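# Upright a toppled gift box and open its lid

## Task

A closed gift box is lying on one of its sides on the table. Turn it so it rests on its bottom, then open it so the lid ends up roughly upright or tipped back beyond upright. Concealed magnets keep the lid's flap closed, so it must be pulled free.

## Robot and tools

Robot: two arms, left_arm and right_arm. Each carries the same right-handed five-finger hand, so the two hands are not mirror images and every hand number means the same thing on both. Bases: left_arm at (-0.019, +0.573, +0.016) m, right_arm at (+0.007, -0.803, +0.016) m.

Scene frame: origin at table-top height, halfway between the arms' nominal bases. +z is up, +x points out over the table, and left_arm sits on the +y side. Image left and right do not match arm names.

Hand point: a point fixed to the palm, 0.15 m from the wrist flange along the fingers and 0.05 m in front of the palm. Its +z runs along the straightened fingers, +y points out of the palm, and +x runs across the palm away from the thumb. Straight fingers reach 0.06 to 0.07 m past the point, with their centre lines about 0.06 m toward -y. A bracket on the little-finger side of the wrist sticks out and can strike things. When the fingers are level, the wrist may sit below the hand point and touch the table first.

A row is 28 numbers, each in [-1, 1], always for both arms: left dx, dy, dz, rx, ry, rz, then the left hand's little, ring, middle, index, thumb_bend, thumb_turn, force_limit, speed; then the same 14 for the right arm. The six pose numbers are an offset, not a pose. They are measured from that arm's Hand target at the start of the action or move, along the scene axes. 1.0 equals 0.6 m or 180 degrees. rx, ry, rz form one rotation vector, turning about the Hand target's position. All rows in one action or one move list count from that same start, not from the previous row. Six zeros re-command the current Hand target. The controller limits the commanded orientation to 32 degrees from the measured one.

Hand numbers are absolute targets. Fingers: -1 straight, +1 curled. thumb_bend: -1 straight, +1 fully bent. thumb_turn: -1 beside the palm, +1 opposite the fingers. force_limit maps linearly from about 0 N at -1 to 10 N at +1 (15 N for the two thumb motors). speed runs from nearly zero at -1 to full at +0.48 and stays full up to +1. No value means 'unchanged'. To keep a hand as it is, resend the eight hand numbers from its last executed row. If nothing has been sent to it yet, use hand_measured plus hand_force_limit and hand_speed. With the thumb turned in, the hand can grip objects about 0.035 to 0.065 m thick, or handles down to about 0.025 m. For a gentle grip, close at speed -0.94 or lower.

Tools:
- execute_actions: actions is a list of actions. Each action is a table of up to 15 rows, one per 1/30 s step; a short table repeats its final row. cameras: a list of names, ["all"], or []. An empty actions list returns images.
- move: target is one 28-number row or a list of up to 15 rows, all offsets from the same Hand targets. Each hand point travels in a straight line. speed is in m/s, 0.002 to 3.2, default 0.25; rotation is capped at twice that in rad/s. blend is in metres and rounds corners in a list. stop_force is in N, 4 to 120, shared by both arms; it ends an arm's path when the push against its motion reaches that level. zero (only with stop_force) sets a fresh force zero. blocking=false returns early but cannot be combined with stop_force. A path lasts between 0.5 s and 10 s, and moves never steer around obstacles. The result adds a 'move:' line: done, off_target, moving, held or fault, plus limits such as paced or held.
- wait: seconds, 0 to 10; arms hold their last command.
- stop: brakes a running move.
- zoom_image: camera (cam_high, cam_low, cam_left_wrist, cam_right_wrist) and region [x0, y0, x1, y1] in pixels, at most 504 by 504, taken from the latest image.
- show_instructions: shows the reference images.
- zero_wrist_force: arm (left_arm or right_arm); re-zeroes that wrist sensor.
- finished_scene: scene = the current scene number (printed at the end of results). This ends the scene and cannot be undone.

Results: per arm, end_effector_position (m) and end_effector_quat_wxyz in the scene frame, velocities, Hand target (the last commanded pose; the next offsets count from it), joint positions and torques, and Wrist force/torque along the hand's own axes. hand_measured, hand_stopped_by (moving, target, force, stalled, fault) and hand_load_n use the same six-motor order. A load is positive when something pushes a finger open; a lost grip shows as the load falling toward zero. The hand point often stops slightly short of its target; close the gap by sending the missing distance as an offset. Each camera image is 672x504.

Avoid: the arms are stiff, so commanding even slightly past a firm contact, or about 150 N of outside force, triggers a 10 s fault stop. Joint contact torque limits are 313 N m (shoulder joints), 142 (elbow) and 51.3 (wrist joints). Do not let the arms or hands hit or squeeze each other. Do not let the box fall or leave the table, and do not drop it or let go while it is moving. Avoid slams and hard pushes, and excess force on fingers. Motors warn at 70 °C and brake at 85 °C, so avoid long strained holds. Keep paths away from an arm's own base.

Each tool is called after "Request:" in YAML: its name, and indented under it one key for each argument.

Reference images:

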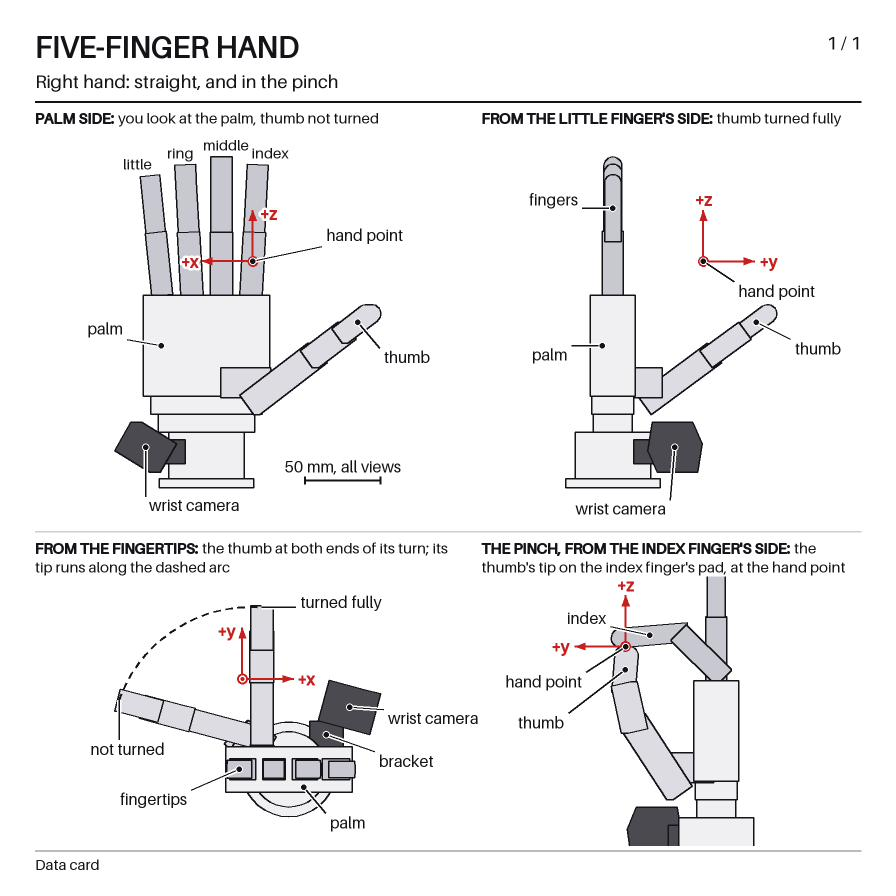

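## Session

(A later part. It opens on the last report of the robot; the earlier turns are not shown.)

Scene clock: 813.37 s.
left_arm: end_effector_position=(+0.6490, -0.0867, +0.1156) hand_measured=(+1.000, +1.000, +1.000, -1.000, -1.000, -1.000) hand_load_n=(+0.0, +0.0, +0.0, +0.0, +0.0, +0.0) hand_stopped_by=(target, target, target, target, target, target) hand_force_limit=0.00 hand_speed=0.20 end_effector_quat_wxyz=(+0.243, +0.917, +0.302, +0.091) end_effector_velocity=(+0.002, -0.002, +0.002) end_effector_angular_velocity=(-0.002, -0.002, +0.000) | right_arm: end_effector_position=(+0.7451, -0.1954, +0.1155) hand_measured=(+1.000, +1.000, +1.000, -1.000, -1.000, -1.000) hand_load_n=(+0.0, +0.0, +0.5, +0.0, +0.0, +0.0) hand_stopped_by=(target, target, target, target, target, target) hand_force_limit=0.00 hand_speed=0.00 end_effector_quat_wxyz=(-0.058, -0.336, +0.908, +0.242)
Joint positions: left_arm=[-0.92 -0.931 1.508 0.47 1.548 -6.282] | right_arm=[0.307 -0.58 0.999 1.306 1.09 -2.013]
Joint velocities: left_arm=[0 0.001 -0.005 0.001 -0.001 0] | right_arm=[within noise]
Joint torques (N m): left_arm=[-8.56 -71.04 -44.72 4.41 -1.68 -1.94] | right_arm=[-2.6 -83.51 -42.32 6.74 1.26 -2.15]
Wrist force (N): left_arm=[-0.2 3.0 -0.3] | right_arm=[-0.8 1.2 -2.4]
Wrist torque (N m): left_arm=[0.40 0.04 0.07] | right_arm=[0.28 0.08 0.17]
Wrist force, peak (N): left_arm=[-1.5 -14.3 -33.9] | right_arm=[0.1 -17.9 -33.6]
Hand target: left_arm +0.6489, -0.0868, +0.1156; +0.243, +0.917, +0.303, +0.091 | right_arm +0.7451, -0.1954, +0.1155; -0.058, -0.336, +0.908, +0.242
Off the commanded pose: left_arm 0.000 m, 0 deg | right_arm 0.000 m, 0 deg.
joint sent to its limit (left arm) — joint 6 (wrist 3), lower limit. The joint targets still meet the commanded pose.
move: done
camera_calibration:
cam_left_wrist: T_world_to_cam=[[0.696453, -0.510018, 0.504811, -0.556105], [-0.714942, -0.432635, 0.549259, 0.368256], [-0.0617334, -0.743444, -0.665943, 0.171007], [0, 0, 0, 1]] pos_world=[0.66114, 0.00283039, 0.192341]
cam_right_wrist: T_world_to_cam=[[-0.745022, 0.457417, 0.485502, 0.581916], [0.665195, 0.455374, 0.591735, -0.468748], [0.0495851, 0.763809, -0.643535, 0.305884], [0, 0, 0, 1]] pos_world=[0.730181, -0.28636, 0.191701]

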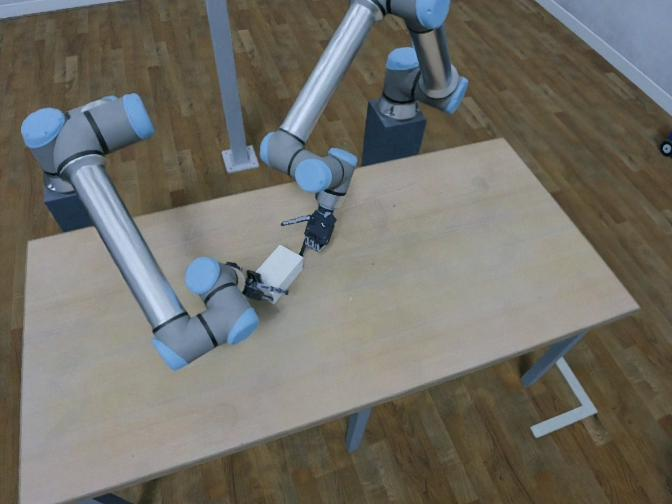

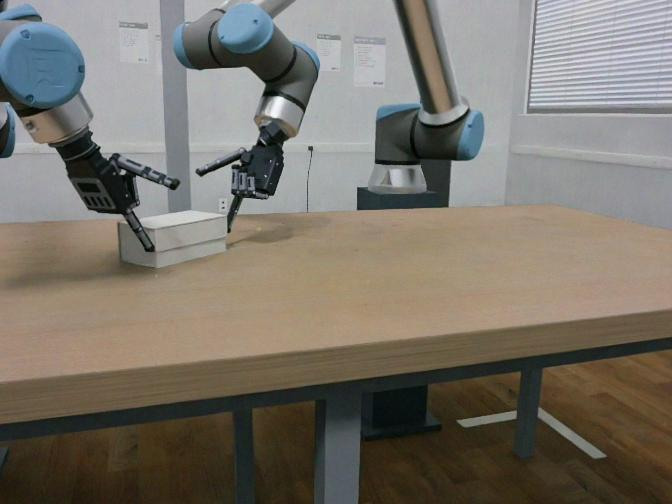

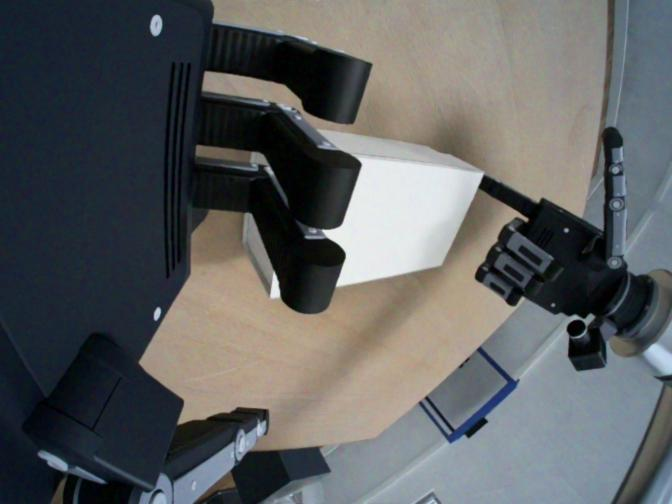

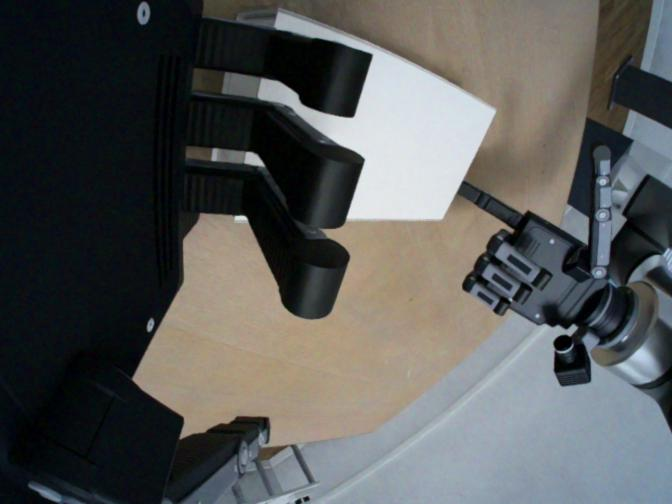

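Request:
move:
  target:
    - [-0.022,0.025,0,0,0,0,1,1,1,-1,-1,-1,0,0.2,0,0,0,0,0,0,1,1,1,-1,-1,-1,0,0]
    - [-0.007,0.038,-0.0243,0,0,0,1,1,-1,-1,-1,-1,0.4,0.2,0,0,0,0,0,0,1,1,1,-1,-1,-1,0,0]
    - [0.015,0.013,-0.0243,0,0,0,1,1,-1,-1,-1,-1,0.4,0.2,0,0,0,0,0,0,1,1,1,-1,-1,-1,0,0]
  speed: 0.06
  cameras: ["all"]

Request:
zoom_image:
  camera: "cam_right_wrist"
  region: [360, 80, 520, 280]

Request:
zoom_image:
  camera: "cam_low"
  region: [180, 170, 280, 280]

Request:
zoom_image:
  camera: "cam_high"
  region: [270, 220, 330, 280]

Scene clock: 834.33 s.
left_arm: end_effector_position=(+0.6580, -0.0791, +0.1010) hand_measured=(+1.000, +1.000, -1.000, -1.000, -1.000, -1.000) hand_load_n=(+0.0, +0.0, +0.5, +0.0, +0.0, +0.0) hand_stopped_by=(target, target, target, target, target, target) hand_force_limit=0.40 hand_speed=0.20 end_effector_quat_wxyz=(+0.243, +0.917, +0.303, +0.091) end_effector_velocity=(-0.002, +0.002, -0.001) end_effector_angular_velocity=(+0.002, +0.001, +0.000) | right_arm: end_effector_position=(+0.7451, -0.1954, +0.1155) hand_measured=(+1.000, +1.000, +1.000, -1.000, -1.000, -1.000) hand_load_n=(+0.0, +0.0, +0.0, -0.5, -0.5, +0.0) hand_stopped_by=(target, target, target, target, target, target) hand_force_limit=0.00 hand_speed=0.00 end_effector_quat_wxyz=(-0.058, -0.336, +0.908, +0.242)
Joint positions: left_arm=[-0.904 -0.916 1.51 0.452 1.555 -6.271] | right_arm=[0.307 -0.58 0.999 1.306 1.09 -2.013]
Joint velocities: left_arm=[-0.001 -0.002 0.007 -0.002 0 0] | right_arm=[within noise]
Joint torques (N m): left_arm=[12.94 -89.86 -23.34 0.01 2.08 1.69] | right_arm=[9.81 -111.36 -32.48 4.36 -0.03 2.32]
Wrist force (N): left_arm=[0.1 2.7 0.0] | right_arm=[-0.3 1.0 -2.3]
Wrist torque (N m): left_arm=[0.35 -0.02 -0.02] | right_arm=[0.25 0.00 0.19]
Wrist force, peak (N): left_arm=[0.3 3.3 0.3] | right_arm=[-0.7 1.2 -2.7]
Hand target: left_arm +0.6579, -0.0790, +0.1010; +0.243, +0.917, +0.303, +0.091 | right_arm +0.7451, -0.1954, +0.1155; -0.058, -0.336, +0.908, +0.242
Off the commanded pose: left_arm 0.000 m, 0 deg | right_arm 0.000 m, 0 deg.
move: done
camera_calibration:
cam_left_wrist: T_world_to_cam=[[0.697682, -0.508554, 0.504592, -0.551846], [-0.713838, -0.433883, 0.549709, 0.385115], [-0.0606224, -0.743719, -0.665737, 0.166707], [0, 0, 0, 1]] pos_world=[0.670029, 0.0104345, 0.177739]
cam_right_wrist: T_world_to_cam=[[-0.745022, 0.457417, 0.485502, 0.581916], [0.665195, 0.455374, 0.591735, -0.468748], [0.0495851, 0.763809, -0.643535, 0.305884], [0, 0, 0, 1]] pos_world=[0.730181, -0.28636, 0.191701]

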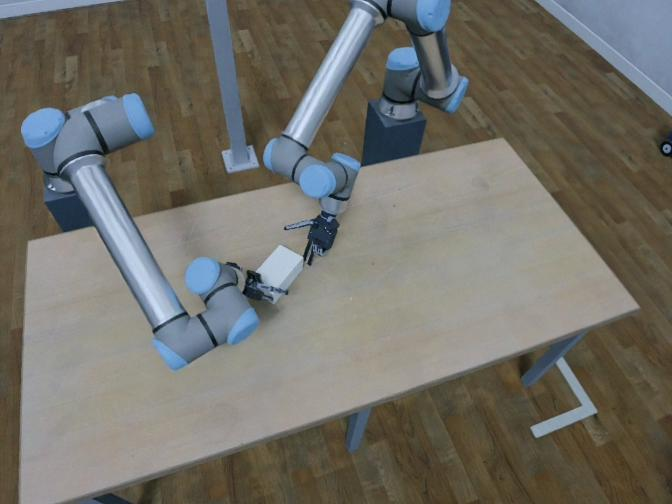

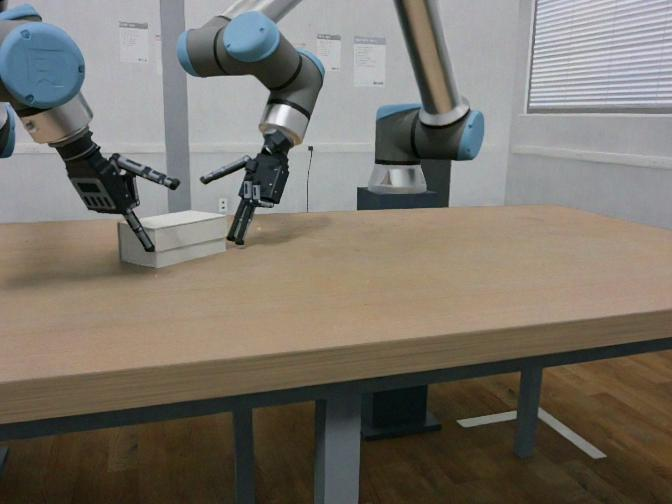

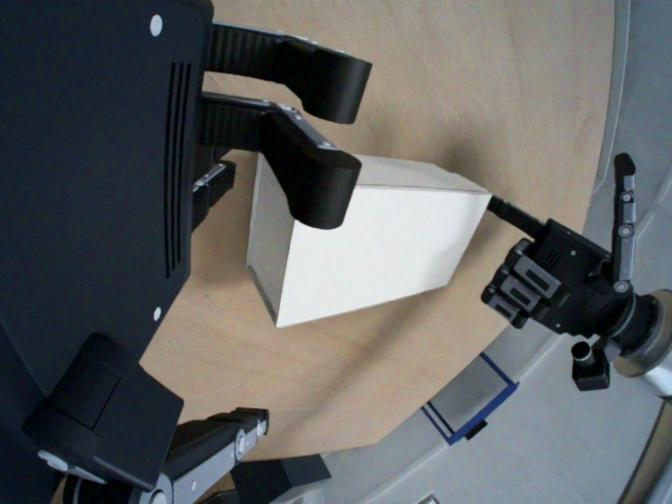

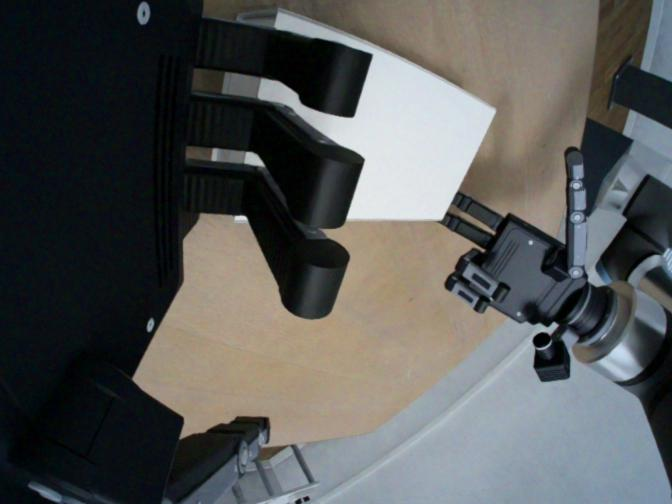

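Scaled by 2.520 from the camera's 672x504 image, which has a finer 960x720 frame.

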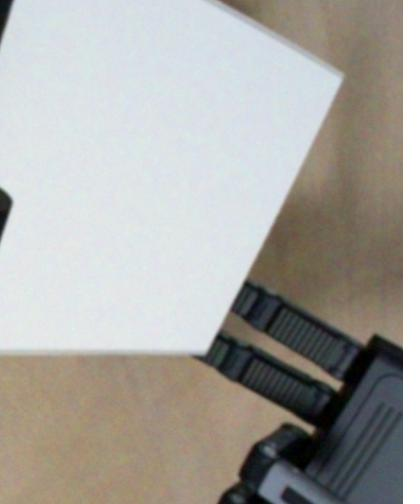

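Scaled by 4.582.

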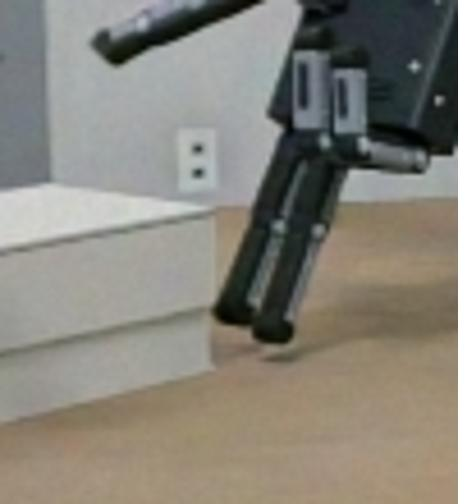

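Scaled by 8.400.

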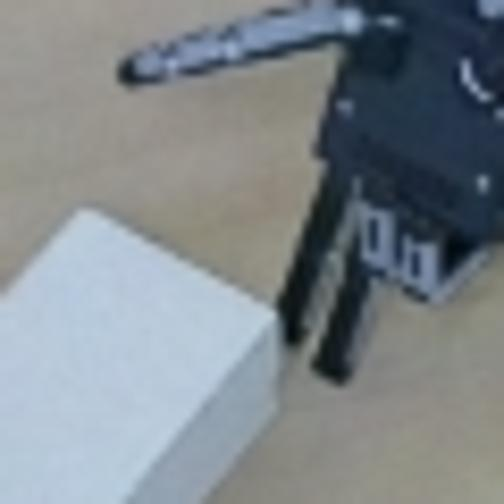

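Request:
move:
  target: [-0.0131,-0.0116,0,0,0,0,1,1,-1,-1,-1,-1,0.4,0.2,0,0,0,0,0,0,1,1,1,-1,-1,-1,0,0]
  speed: 0.06

Request:
move:
  target: [0.0387,-0.0436,0,0,0,0,1,1,-1,-1,-1,-1,0.4,0.2,0,0,0,0,0,0,1,1,1,-1,-1,-1,0,0]
  speed: 0.02
  stop_force: 8
  cameras: ["all"]

Request:
zoom_image:
  camera: "cam_low"
  region: [180, 170, 280, 280]

Request:
zoom_image:
  camera: "cam_high"
  region: [270, 220, 330, 280]

Request:
zoom_image:
  camera: "cam_low"
  region: [100, 180, 200, 280]

Scene clock: 846.87 s.
left_arm: end_effector_position=(+0.6500, -0.0861, +0.1010) hand_measured=(+1.000, +1.000, -1.000, -1.000, -1.000, -1.000) hand_load_n=(+0.0, +0.0, +0.0, +0.0, +0.0, +0.0) hand_stopped_by=(target, target, target, target, target, target) hand_force_limit=0.40 hand_speed=0.20 end_effector_quat_wxyz=(+0.243, +0.917, +0.303, +0.091) | right_arm: end_effector_position=(+0.7451, -0.1954, +0.1155) hand_measured=(+1.000, +1.000, +1.000, -1.000, -1.000, -1.000) hand_load_n=(+0.0, +0.0, +0.0, +0.0, +0.0, +0.5) hand_stopped_by=(target, target, target, target, target, target) hand_force_limit=0.00 hand_speed=0.00 end_effector_quat_wxyz=(-0.058, -0.336, +0.908, +0.242)
Joint positions: left_arm=[-0.919 -0.918 1.515 0.45 1.548 -6.282] | right_arm=[0.307 -0.58 0.999 1.306 1.09 -2.013]
Joint torques (N m): left_arm=[13.84 -86.39 -28.26 0.79 0.88 -1.03] | right_arm=[9.7 -110.78 -32.52 4.37 -0.59 2.51]
Wrist force (N): left_arm=[0.3 2.6 -0.1] | right_arm=[-0.5 1.1 -2.3]
Wrist torque (N m): left_arm=[0.33 -0.04 0.20] | right_arm=[0.27 0.03 0.19]
Wrist force, peak (N): left_arm=[0.1 3.1 -0.2] | right_arm=[-0.6 1.2 -2.6]
Hand target: left_arm +0.6501, -0.0860, +0.1010; +0.243, +0.917, +0.303, +0.091 | right_arm +0.7451, -0.1954, +0.1155; -0.058, -0.336, +0.908, +0.242
Off the commanded pose: left_arm 0.000 m, 0 deg | right_arm 0.000 m, 0 deg.
joint sent to its limit (left arm) — joint 6 (wrist 3), lower limit. The joint targets still meet the commanded pose.
move: done

Scene clock: 848.70 s.
left_arm: end_effector_position=(+0.6640, -0.1015, +0.1010) hand_measured=(+1.000, +1.000, -1.000, -1.000, -1.000, -1.000) hand_load_n=(+0.0, +0.0, +0.5, +0.0, +0.0, +0.0) hand_stopped_by=(target, target, target, target, target, target) hand_force_limit=0.40 hand_speed=0.20 end_effector_quat_wxyz=(+0.243, +0.917, +0.303, +0.091) | right_arm: end_effector_position=(+0.7451, -0.1954, +0.1155) hand_measured=(+1.000, +1.000, +1.000, -1.000, -1.000, -1.000) hand_load_n=(+0.0, +0.0, +0.0, +1.0, +0.0, +0.0) hand_stopped_by=(target, target, target, target, target, target) hand_force_limit=0.00 hand_speed=0.00 end_effector_quat_wxyz=(-0.058, -0.336, +0.908, +0.242)
Joint positions: left_arm=[-0.916 -0.889 1.463 0.473 1.55 -6.28] | right_arm=[0.307 -0.58 0.999 1.306 1.09 -2.013]
Joint torques (N m): left_arm=[-14.48 -91.4 -26.41 1.24 -0.78 -1.37] | right_arm=[9.51 -109.75 -32.06 4.06 -1.57 2.56]
Wrist force (N): left_arm=[0.2 -0.6 -5.3] | right_arm=[-0.4 -5.1 -7.8]
Wrist torque (N m): left_arm=[0.93 0.02 -0.05] | right_arm=[0.87 0.05 0.19]
Wrist force, peak (N): left_arm=[0.2 -5.7 -12.4] | right_arm=[0.4 -8.5 -11.7]
Hand target: left_arm +0.6639, -0.1016, +0.1010; +0.243, +0.917, +0.303, +0.091 (not the last commanded pose) | right_arm +0.7451, -0.1954, +0.1155; -0.058, -0.336, +0.908, +0.242
Off the commanded pose: left_arm 0.014 m, 0 deg | right_arm 0.000 m, 0 deg.
move: contact (left_arm)
camera_calibration:
cam_left_wrist: T_world_to_cam=[[0.697591, -0.508658, 0.504612, -0.567318], [-0.713918, -0.433768, 0.549696, 0.379792], [-0.0607227, -0.743715, -0.665733, 0.150411], [0, 0, 0, 1]] pos_world=[0.67603, -0.0119659, 0.177639]
cam_right_wrist: T_world_to_cam=[[-0.745022, 0.457417, 0.485502, 0.581916], [0.665195, 0.455374, 0.591735, -0.468748], [0.0495851, 0.763809, -0.643535, 0.305884], [0, 0, 0, 1]] pos_world=[0.730181, -0.28636, 0.191701]

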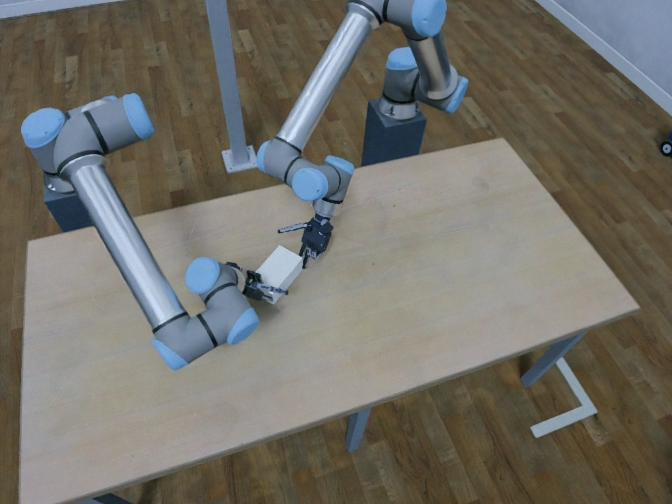

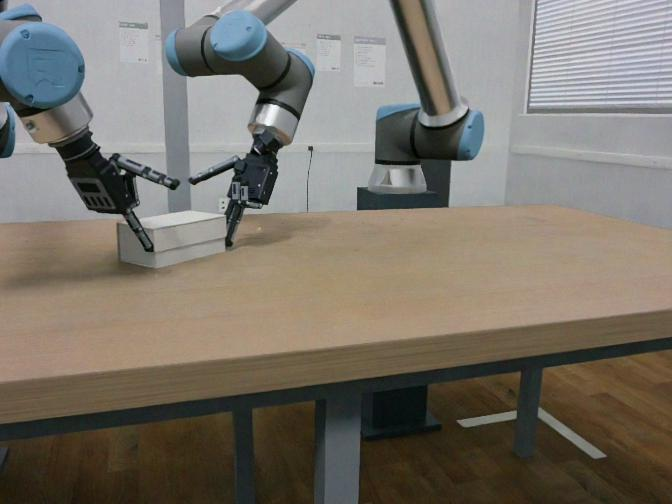

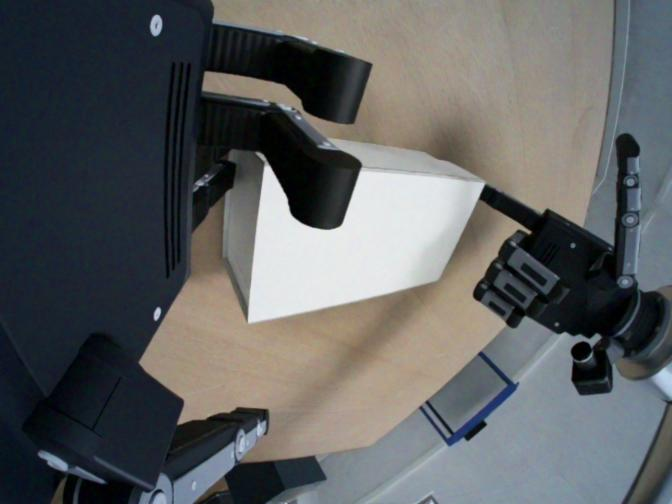

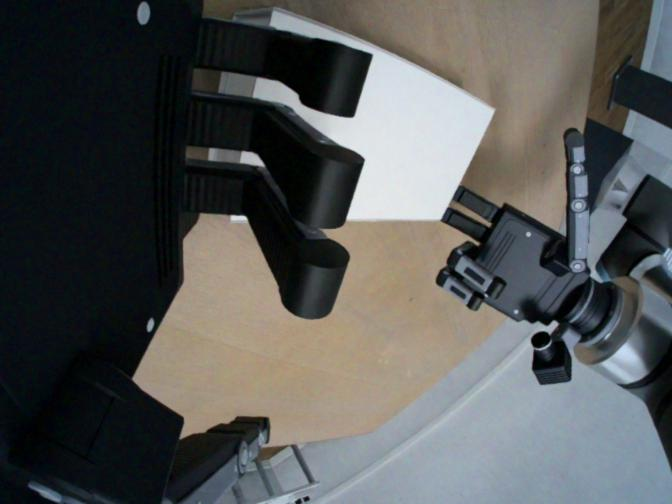

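Scaled by 4.582.

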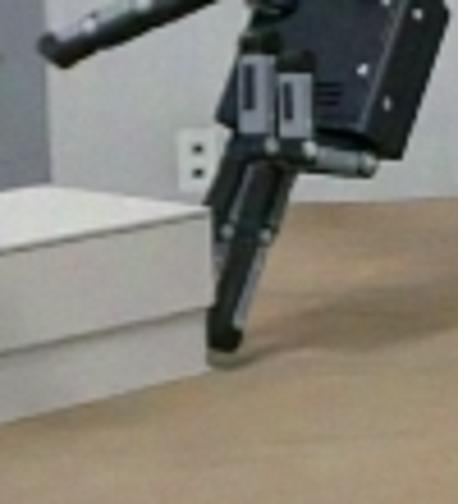

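Scaled by 8.400.

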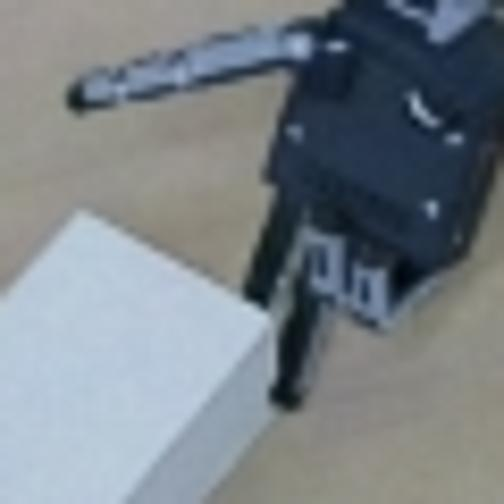

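Scaled by 5.040.

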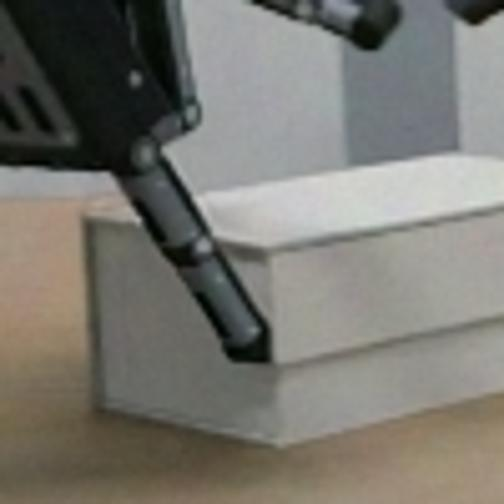

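Request:
move:
  target:
    - [0.0016,-0.0018,0,0,0,0,1,1,-1,-1,-1,-1,0.4,0.2,0,0,0,0,0,0,1,1,1,-1,-1,-1,0,0]
    - [0.0016,-0.0018,0,0,0,0,1,1,-0.5,-1,-1,-1,0.8,-0.6,0,0,0,0,0,0,1,1,1,-1,-1,-1,0,0]
  speed: 0.02
  cameras: ["all"]

Request:
zoom_image:
  camera: "cam_low"
  region: [100, 150, 280, 290]

Request:
zoom_image:
  camera: "cam_high"
  region: [240, 220, 340, 320]

Scene clock: 856.60 s.
left_arm: end_effector_position=(+0.6649, -0.1026, +0.1010) hand_measured=(+1.000, +1.000, -0.988, -1.000, -1.000, -1.000) hand_load_n=(+0.0, +0.0, +14.0, +0.0, +0.0, +0.0) hand_stopped_by=(target, target, force, target, target, target) hand_force_limit=0.80 hand_speed=-0.60 end_effector_quat_wxyz=(+0.243, +0.917, +0.303, +0.091) | right_arm: end_effector_position=(+0.7451, -0.1954, +0.1155) hand_measured=(+1.000, +1.000, +1.000, -1.000, -1.000, -1.000) hand_load_n=(+0.0, +0.0, +0.0, +2.5, +0.0, +0.0) hand_stopped_by=(target, target, target, target, target, target) hand_force_limit=0.00 hand_speed=0.00 end_effector_quat_wxyz=(-0.058, -0.336, +0.908, +0.242)
Joint positions: left_arm=[-0.916 -0.887 1.459 0.475 1.55 -6.28] | right_arm=[0.307 -0.58 0.999 1.306 1.09 -2.013]
Joint torques (N m): left_arm=[12.84 -72.83 -51.64 -6.88 1.64 2.04] | right_arm=[13.87 -110.17 -32.74 4.35 -2.55 2.24]
Wrist force (N): left_arm=[-0.7 -13.6 -19.3] | right_arm=[0.5 -13.5 -16.8]
Wrist torque (N m): left_arm=[2.54 0.23 -0.32] | right_arm=[1.85 0.05 0.27]
Wrist force, peak (N): left_arm=[-0.4 -13.9 -19.7] | right_arm=[0.5 -13.5 -17.0]
Hand target: left_arm +0.6649, -0.1026, +0.1010; +0.243, +0.917, +0.303, +0.091 | right_arm +0.7451, -0.1954, +0.1155; -0.058, -0.336, +0.908, +0.242
Off the commanded pose: left_arm 0.000 m, 0 deg | right_arm 0.000 m, 0 deg.
move: done
camera_calibration:
cam_left_wrist: T_world_to_cam=[[0.697551, -0.508717, 0.504608, -0.568529], [-0.713957, -0.433782, 0.549634, 0.37994], [-0.0607185, -0.743666, -0.665788, 0.149722], [0, 0, 0, 1]] pos_world=[0.67693, -0.0130657, 0.177739]
cam_right_wrist: T_world_to_cam=[[-0.745022, 0.457417, 0.485502, 0.581916], [0.665195, 0.455374, 0.591735, -0.468748], [0.0495851, 0.763809, -0.643535, 0.305884], [0, 0, 0, 1]] pos_world=[0.730181, -0.28636, 0.191701]

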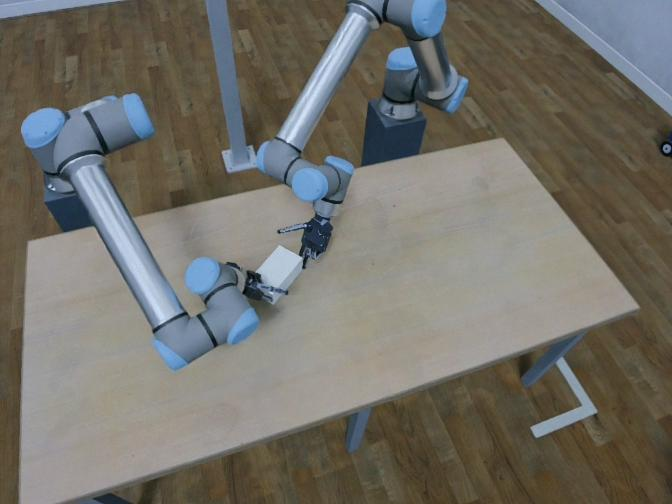

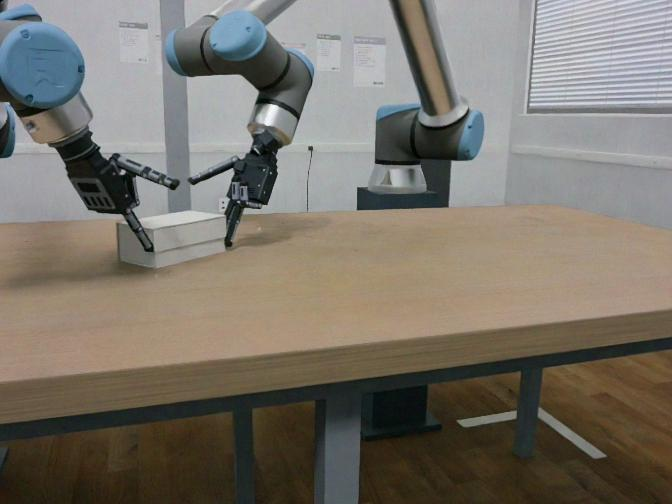

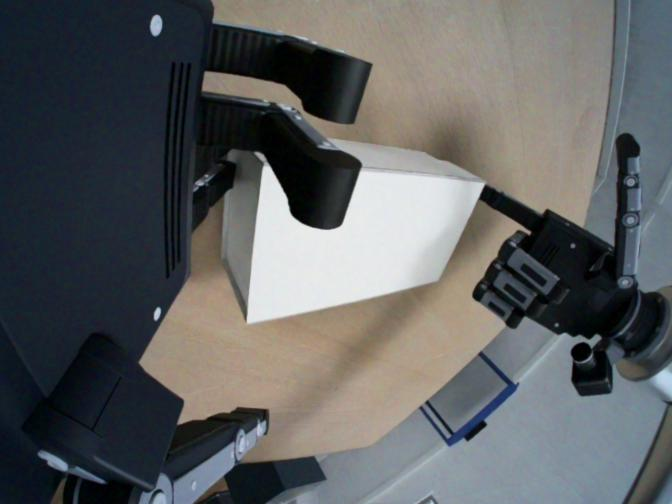

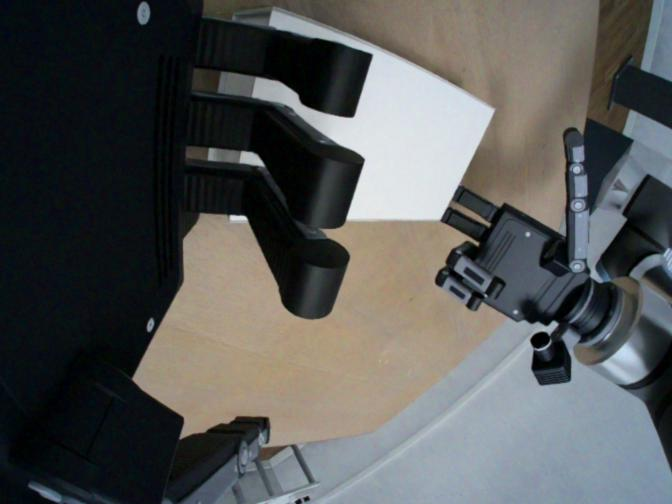

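Scaled by 2.800.

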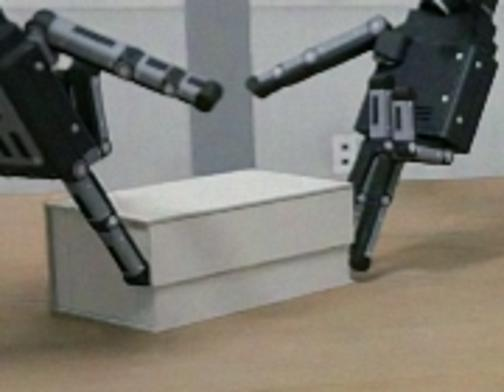

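Scaled by 5.040.

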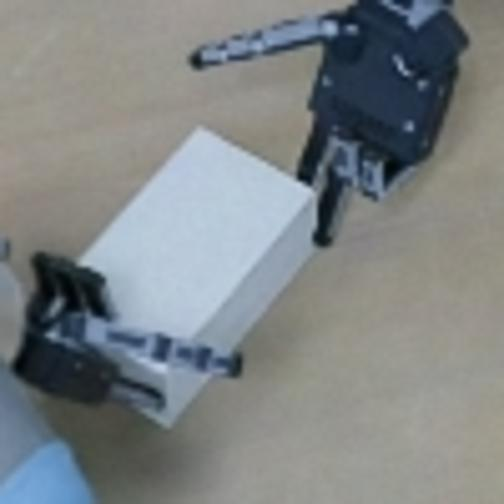

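Request:
move:
  target:
    - [-0.009,0.010,0,0,0,0,1,1,-1,-1,-1,-1,0.8,0.2,0,0,0,0,0,0,1,1,1,-1,-1,-1,0,0]
    - [-0.004,0.0145,0,0,0,0,1,1,-1,-1,-1,-1,0.8,0.2,0,0,0,0,0,0,1,1,1,-1,-1,-1,0,0]
  speed: 0.03

Request:
move:
  target: [0.0276,-0.0311,0,0,0,0,1,1,-1,-1,-1,-1,0.8,0.2,0,0,0,0,0,0,1,1,1,-1,-1,-1,0,0]
  speed: 0.02
  stop_force: 8
  cameras: ["cam_low","cam_high"]

Request:
zoom_image:
  camera: "cam_low"
  region: [180, 170, 280, 280]

Request:
zoom_image:
  camera: "cam_high"
  region: [270, 220, 330, 280]

Scene clock: 864.37 s.
left_arm: end_effector_position=(+0.6626, -0.0938, +0.1010) hand_measured=(+1.000, +1.000, -1.000, -1.000, -1.000, -1.000) hand_load_n=(+0.0, +0.0, +0.0, +0.0, +0.0, +0.0) hand_stopped_by=(target, target, target, target, target, target) hand_force_limit=0.80 hand_speed=0.20 end_effector_quat_wxyz=(+0.243, +0.917, +0.303, +0.091) | right_arm: end_effector_position=(+0.7451, -0.1954, +0.1155) hand_measured=(+1.000, +1.000, +1.000, -1.000, -1.000, -1.000) hand_load_n=(+0.5, +0.0, +0.0, +0.0, +0.0, +0.0) hand_stopped_by=(target, target, target, target, target, target) hand_force_limit=0.00 hand_speed=0.00 end_effector_quat_wxyz=(-0.058, -0.336, +0.908, +0.242)
Joint positions: left_arm=[-0.911 -0.898 1.478 0.466 1.552 -6.276] | right_arm=[0.307 -0.58 0.999 1.306 1.09 -2.013]
Joint torques (N m): left_arm=[-14.39 -73.24 -44.91 4.34 -0.11 -1.43] | right_arm=[-7.31 -105.74 -31.86 4 1.18 2.08]
Wrist force (N): left_arm=[0.0 2.5 -0.3] | right_arm=[-0.3 0.6 -2.1]
Wrist torque (N m): left_arm=[0.33 0.00 -0.03] | right_arm=[0.18 0.01 0.17]
Wrist force, peak (N): left_arm=[-0.7 -13.3 -19.8] | right_arm=[0.3 -13.9 -16.9]
Hand target: left_arm +0.6625, -0.0939, +0.1010; +0.243, +0.917, +0.303, +0.091 | right_arm +0.7451, -0.1954, +0.1155; -0.058, -0.336, +0.908, +0.242
Off the commanded pose: left_arm 0.000 m, 0 deg | right_arm 0.000 m, 0 deg.
move: done

Scene clock: 865.63 s.
left_arm: end_effector_position=(+0.6691, -0.1013, +0.1010) hand_measured=(+1.000, +1.000, -1.000, -1.000, -1.000, -1.000) hand_load_n=(+0.0, +0.0, +0.0, +0.5, +0.0, +0.0) hand_stopped_by=(target, target, target, target, target, target) hand_force_limit=0.80 hand_speed=0.20 end_effector_quat_wxyz=(+0.243, +0.917, +0.303, +0.091) | right_arm: end_effector_position=(+0.7451, -0.1954, +0.1155) hand_measured=(+1.000, +1.000, +1.000, -1.000, -1.000, -1.000) hand_load_n=(+0.0, +0.0, +0.0, +1.0, +0.0, +0.0) hand_stopped_by=(target, target, target, target, target, target) hand_force_limit=0.00 hand_speed=0.00 end_effector_quat_wxyz=(-0.058, -0.336, +0.908, +0.242)
Joint positions: left_arm=[-0.91 -0.884 1.453 0.478 1.553 -6.276] | right_arm=[0.307 -0.58 0.999 1.306 1.09 -2.013]
Joint torques (N m): left_arm=[-13.27 -92.1 -26.38 0.34 -0.81 -1.29] | right_arm=[18.47 -103.98 -32.11 4.35 -4.2 2.3]
Wrist force (N): left_arm=[-0.7 -0.8 -4.8] | right_arm=[-0.3 -5.6 -6.9]
Wrist torque (N m): left_arm=[0.82 0.01 -0.06] | right_arm=[0.73 -0.02 0.16]
Wrist force, peak (N): left_arm=[-1.2 -5.2 -12.3] | right_arm=[-0.1 -8.6 -10.6]
Hand target: left_arm +0.6690, -0.1013, +0.1010; +0.243, +0.917, +0.303, +0.091 (not the last commanded pose) | right_arm +0.7451, -0.1954, +0.1155; -0.058, -0.336, +0.908, +0.242
Off the commanded pose: left_arm 0.015 m, 0 deg | right_arm 0.000 m, 0 deg.
move: contact (left_arm)
Images, in order (width x height): cam_high 672x504, cam_low 672x504.

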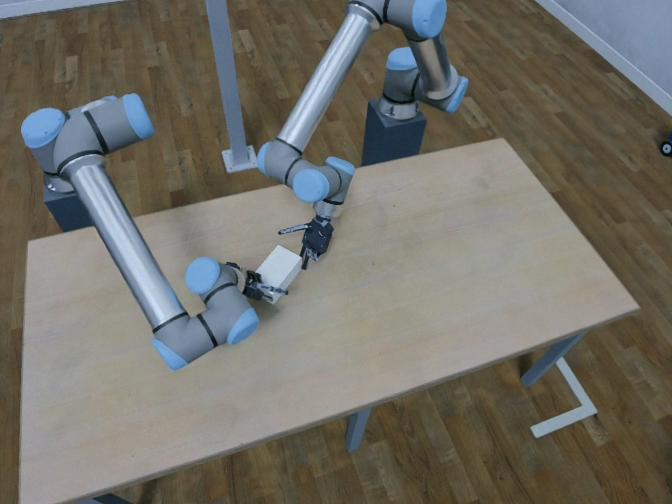

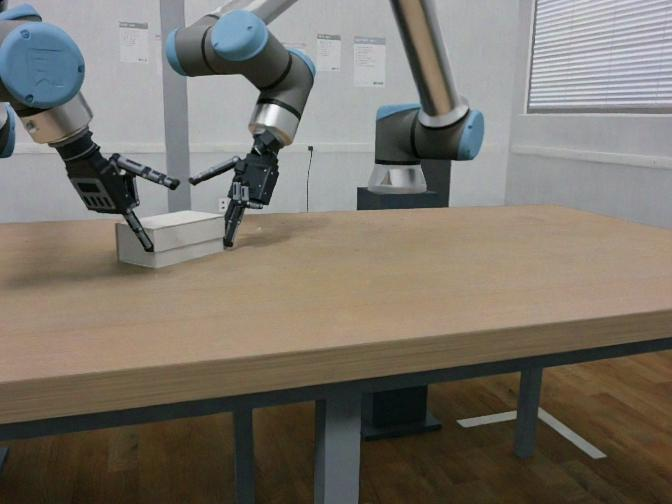

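Scaled by 4.582.

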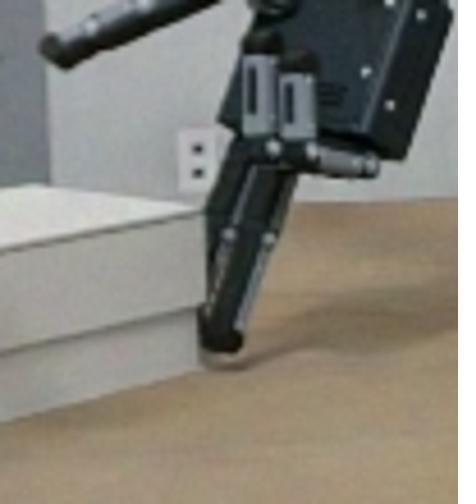

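Scaled by 8.400.

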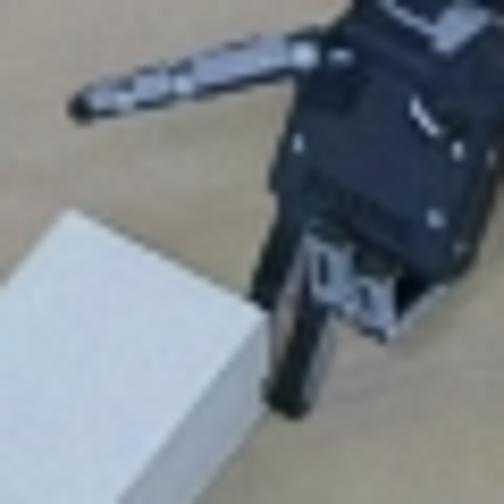

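Request:
move:
  target:
    - [0.0016,-0.0018,0,0,0,0,1,1,-1,-1,-1,-1,0.8,0.2,0,0,0,0,0,0,1,1,1,-1,-1,-1,0,0]
    - [0.0016,-0.0018,0,0,0,0,1,1,-0.5,-1,-1,-1,0.82,-0.6,0,0,0,0,0,0,1,1,1,-1,-1,-1,0,0]
  speed: 0.02
  cameras: ["cam_low","cam_high"]

Request:
zoom_image:
  camera: "cam_low"
  region: [100, 150, 280, 290]

Scene clock: 871.60 s.
left_arm: end_effector_position=(+0.6700, -0.1024, +0.1010) hand_measured=(+1.000, +1.000, -0.502, -1.000, -1.000, -1.000) hand_load_n=(+0.0, +0.0, +4.5, +2.5, +0.0, +0.0) hand_stopped_by=(target, target, target, target, target, target) hand_force_limit=0.82 hand_speed=-0.60 end_effector_quat_wxyz=(+0.243, +0.917, +0.303, +0.091) | right_arm: end_effector_position=(+0.7451, -0.1954, +0.1155) hand_measured=(+1.000, +1.000, +1.000, -1.000, -1.000, -1.000) hand_load_n=(+0.5, +0.0, +0.0, +2.5, +0.0, +0.0) hand_stopped_by=(target, target, target, target, target, target) hand_force_limit=0.00 hand_speed=0.00 end_effector_quat_wxyz=(-0.058, -0.336, +0.908, +0.242)
Joint positions: left_arm=[-0.91 -0.882 1.449 0.479 1.553 -6.276] | right_arm=[0.307 -0.58 0.999 1.306 1.09 -2.013]
Joint torques (N m): left_arm=[10.14 -70.45 -50.43 -6.21 1.24 1.83] | right_arm=[18.22 -100.29 -31.98 4.17 -3.57 2.16]
Wrist force (N): left_arm=[1.6 -12.8 -18.9] | right_arm=[-0.2 -14.5 -16.5]
Wrist torque (N m): left_arm=[2.40 0.06 -0.18] | right_arm=[1.79 -0.01 0.19]
Wrist force, peak (N): left_arm=[-1.1 -12.6 -21.6] | right_arm=[-0.2 -14.5 -16.5]
Hand target: left_arm +0.6700, -0.1024, +0.1010; +0.243, +0.917, +0.303, +0.091 | right_arm +0.7451, -0.1954, +0.1155; -0.058, -0.336, +0.908, +0.242
Off the commanded pose: left_arm 0.000 m, 0 deg | right_arm 0.000 m, 0 deg.
move: done
Images, in order (width x height): cam_high 672x504, cam_low 672x504.

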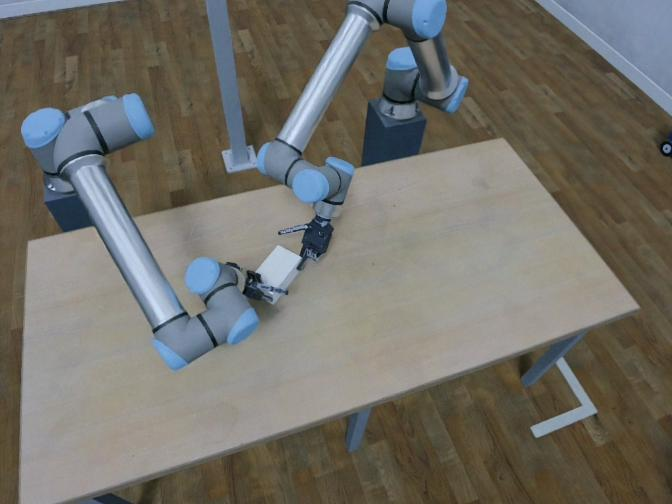

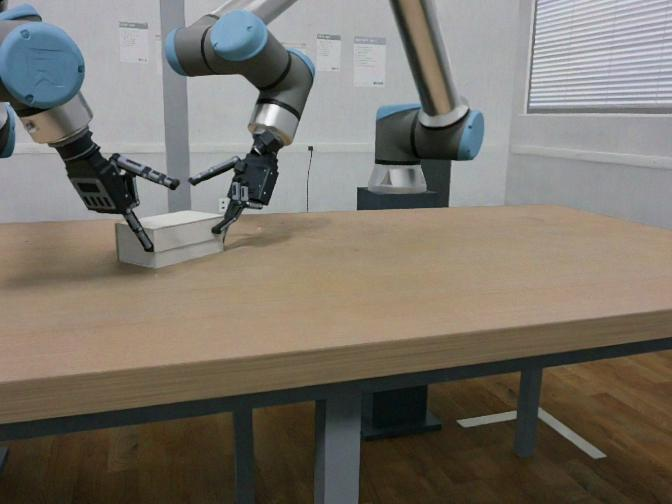

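Scaled by 2.800.

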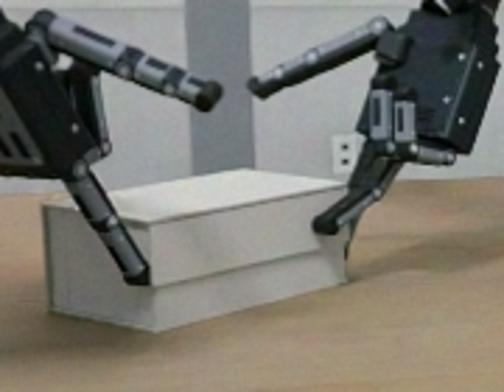

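Request:
move:
  target:
    - [0,0,0,0,0,0,1,1,-1,-1,-1,-1,0.8,0.2,0,0,0,0,0,0,1,1,1,-1,-1,-1,0,0]
    - [-0.011,0.0124,0,0,0,0,1,1,-1,-1,-1,-1,0.8,0.2,0,0,0,0,0,0,1,1,1,-1,-1,-1,0,0]
    - [-0.0135,0.0102,0,0,0,0,1,1,-1,-1,-1,-1,0.8,0.2,0,0,0,0,0,0,1,1,1,-1,-1,-1,0,0]
  speed: 0.03

Request:
move:
  target: [0.0276,-0.0311,0,0,0,0,1,1,-1,-1,-1,-1,0.8,0.2,0,0,0,0,0,0,1,1,1,-1,-1,-1,0,0]
  speed: 0.02
  stop_force: 8

Request:
move:
  target:
    - [0.0016,-0.0018,0,0,0,0,1,1,-1,-1,-1,-1,0.8,0.2,0,0,0,0,0,0,1,1,1,-1,-1,-1,0,0]
    - [0.0016,-0.0018,0,0,0,0,1,1,-0.5,-1,-1,-1,0.82,-0.6,0,0,0,0,0,0,1,1,1,-1,-1,-1,0,0]
  speed: 0.02
  cameras: ["cam_low","cam_high"]

Request:
zoom_image:
  camera: "cam_low"
  region: [100, 150, 280, 290]

Scene clock: 879.87 s.
left_arm: end_effector_position=(+0.6618, -0.0964, +0.1010) hand_measured=(+1.000, +1.000, -1.000, -1.000, -1.000, -1.000) hand_load_n=(+0.0, +0.0, +0.0, +0.0, +0.0, +0.0) hand_stopped_by=(target, target, target, target, target, target) hand_force_limit=0.80 hand_speed=0.20 end_effector_quat_wxyz=(+0.243, +0.917, +0.303, +0.091) | right_arm: end_effector_position=(+0.7450, -0.1954, +0.1155) hand_measured=(+1.000, +1.000, +1.000, -1.000, -1.000, -1.000) hand_load_n=(+0.0, +0.0, +0.0, +0.0, +0.0, +0.5) hand_stopped_by=(target, target, target, target, target, target) hand_force_limit=0.00 hand_speed=0.00 end_effector_quat_wxyz=(-0.058, -0.336, +0.908, +0.242)
Joint positions: left_arm=[-0.914 -0.896 1.475 0.468 1.551 -6.279] | right_arm=[0.307 -0.58 0.999 1.306 1.09 -2.013]
Joint torques (N m): left_arm=[13.04 -91.62 -24.68 0.34 0.34 1.49] | right_arm=[-3.08 -95.06 -32.38 4.4 0.69 2.2]
Wrist force (N): left_arm=[-0.5 2.7 0.3] | right_arm=[-0.9 1.3 -2.8]
Wrist torque (N m): left_arm=[0.31 0.06 0.15] | right_arm=[0.37 0.08 0.17]
Wrist force, peak (N): left_arm=[-2.9 -12.6 -21.0] | right_arm=[0.0 -14.8 -16.3]
Hand target: left_arm +0.6619, -0.0963, +0.1010; +0.243, +0.917, +0.303, +0.091 | right_arm +0.7451, -0.1954, +0.1155; -0.058, -0.336, +0.908, +0.242
Off the commanded pose: left_arm 0.000 m, 0 deg | right_arm 0.000 m, 0 deg.
move: done

Scene clock: 881.07 s.
left_arm: end_effector_position=(+0.6676, -0.1027, +0.1010) hand_measured=(+1.000, +1.000, -1.000, -1.000, -1.000, -1.000) hand_load_n=(+0.0, +0.0, +0.0, +1.0, +0.0, +0.0) hand_stopped_by=(target, target, target, target, target, target) hand_force_limit=0.80 hand_speed=0.20 end_effector_quat_wxyz=(+0.243, +0.917, +0.303, +0.091) | right_arm: end_effector_position=(+0.7451, -0.1954, +0.1155) hand_measured=(+1.000, +1.000, +1.000, -1.000, -1.000, -1.000) hand_load_n=(+0.0, +0.0, +0.0, +1.0, +0.0, +0.0) hand_stopped_by=(target, target, target, target, target, target) hand_force_limit=0.00 hand_speed=0.00 end_effector_quat_wxyz=(-0.058, -0.336, +0.908, +0.242)
Joint positions: left_arm=[-0.913 -0.884 1.454 0.477 1.551 -6.278] | right_arm=[0.307 -0.58 0.999 1.306 1.09 -2.013]
Joint torques (N m): left_arm=[-13.39 -91.45 -26.65 -0.01 -1.01 -1.42] | right_arm=[18.64 -93.89 -31.84 4.64 -3.92 2.12]
Wrist force (N): left_arm=[-0.8 -1.1 -4.8] | right_arm=[-1.1 -4.9 -7.8]
Wrist torque (N m): left_arm=[0.84 -0.02 -0.01] | right_arm=[0.96 0.09 0.15]
Wrist force, peak (N): left_arm=[-0.9 -5.8 -12.6] | right_arm=[-1.2 -8.3 -11.5]
Hand target: left_arm +0.6675, -0.1027, +0.1010; +0.243, +0.917, +0.303, +0.091 (not the last commanded pose) | right_arm +0.7451, -0.1954, +0.1155; -0.058, -0.336, +0.908, +0.242
Off the commanded pose: left_arm 0.016 m, 0 deg | right_arm 0.000 m, 0 deg.
move: contact (left_arm)

Scene clock: 882.27 s.
left_arm: end_effector_position=(+0.6685, -0.1038, +0.1009) hand_measured=(+1.000, +1.000, -0.822, -1.000, -1.000, -1.000) hand_load_n=(+0.0, +0.0, +6.0, +2.0, +0.0, +0.0) hand_stopped_by=(target, target, force, target, target, target) hand_force_limit=0.82 hand_speed=-0.60 end_effector_quat_wxyz=(+0.243, +0.917, +0.303, +0.091) | right_arm: end_effector_position=(+0.7451, -0.1954, +0.1155) hand_measured=(+1.000, +1.000, +1.000, -1.000, -1.000, -1.000) hand_load_n=(+0.0, +0.0, +0.0, +3.0, +0.0, +0.0) hand_stopped_by=(target, target, target, target, target, target) hand_force_limit=0.00 hand_speed=0.00 end_effector_quat_wxyz=(-0.058, -0.336, +0.908, +0.242)
Joint positions: left_arm=[-0.913 -0.882 1.45 0.479 1.551 -6.278] | right_arm=[0.307 -0.58 0.999 1.306 1.09 -2.013]
Joint torques (N m): left_arm=[11.59 -79.7 -51.66 -6.22 1.42 1.77] | right_arm=[24.02 -93.12 -31.83 4.41 -4 2.2]
Wrist force (N): left_arm=[0.7 -13.1 -15.5] | right_arm=[-1.2 -15.5 -18.4]
Wrist torque (N m): left_arm=[2.19 -0.01 -0.14] | right_arm=[2.14 0.08 0.16]
Wrist force, peak (N): left_arm=[-0.8 -12.7 -22.0] | right_arm=[-1.1 -15.6 -18.6]
Hand target: left_arm +0.6685, -0.1038, +0.1010; +0.243, +0.917, +0.303, +0.091 | right_arm +0.7451, -0.1954, +0.1155; -0.058, -0.336, +0.908, +0.242
Off the commanded pose: left_arm 0.000 m, 0 deg | right_arm 0.000 m, 0 deg.
move: done
Images, in order (width x height): cam_high 672x504, cam_low 672x504.

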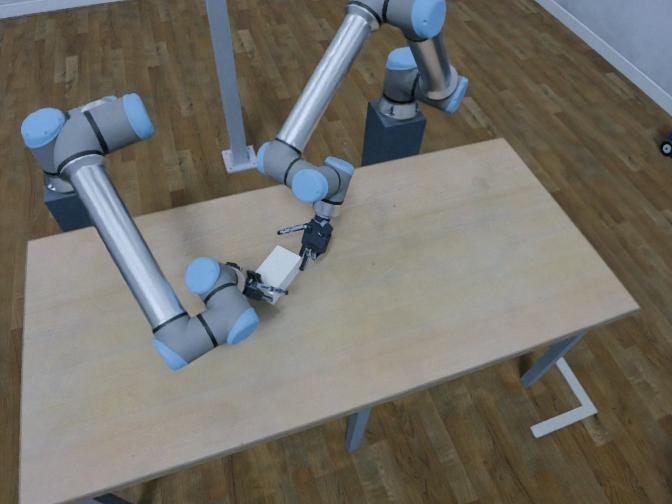

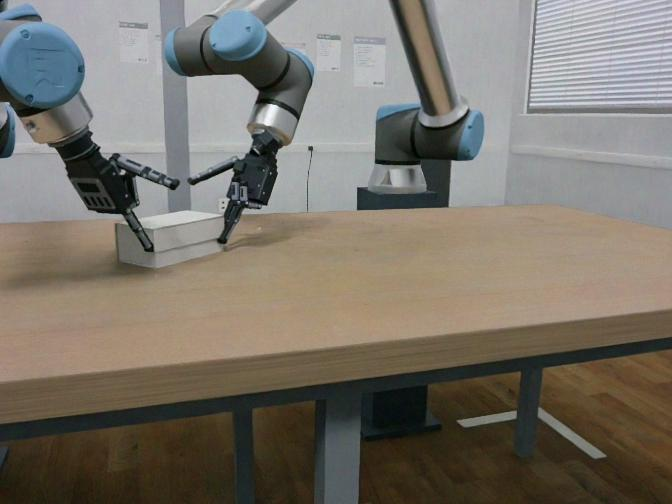

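Scaled by 2.800.

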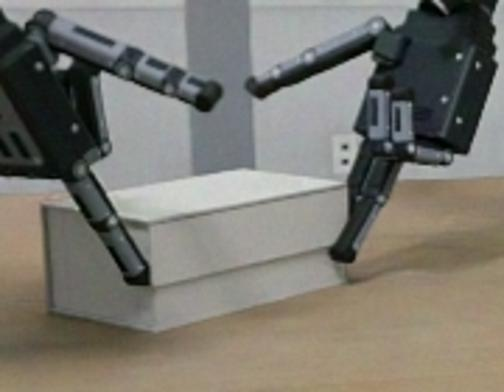

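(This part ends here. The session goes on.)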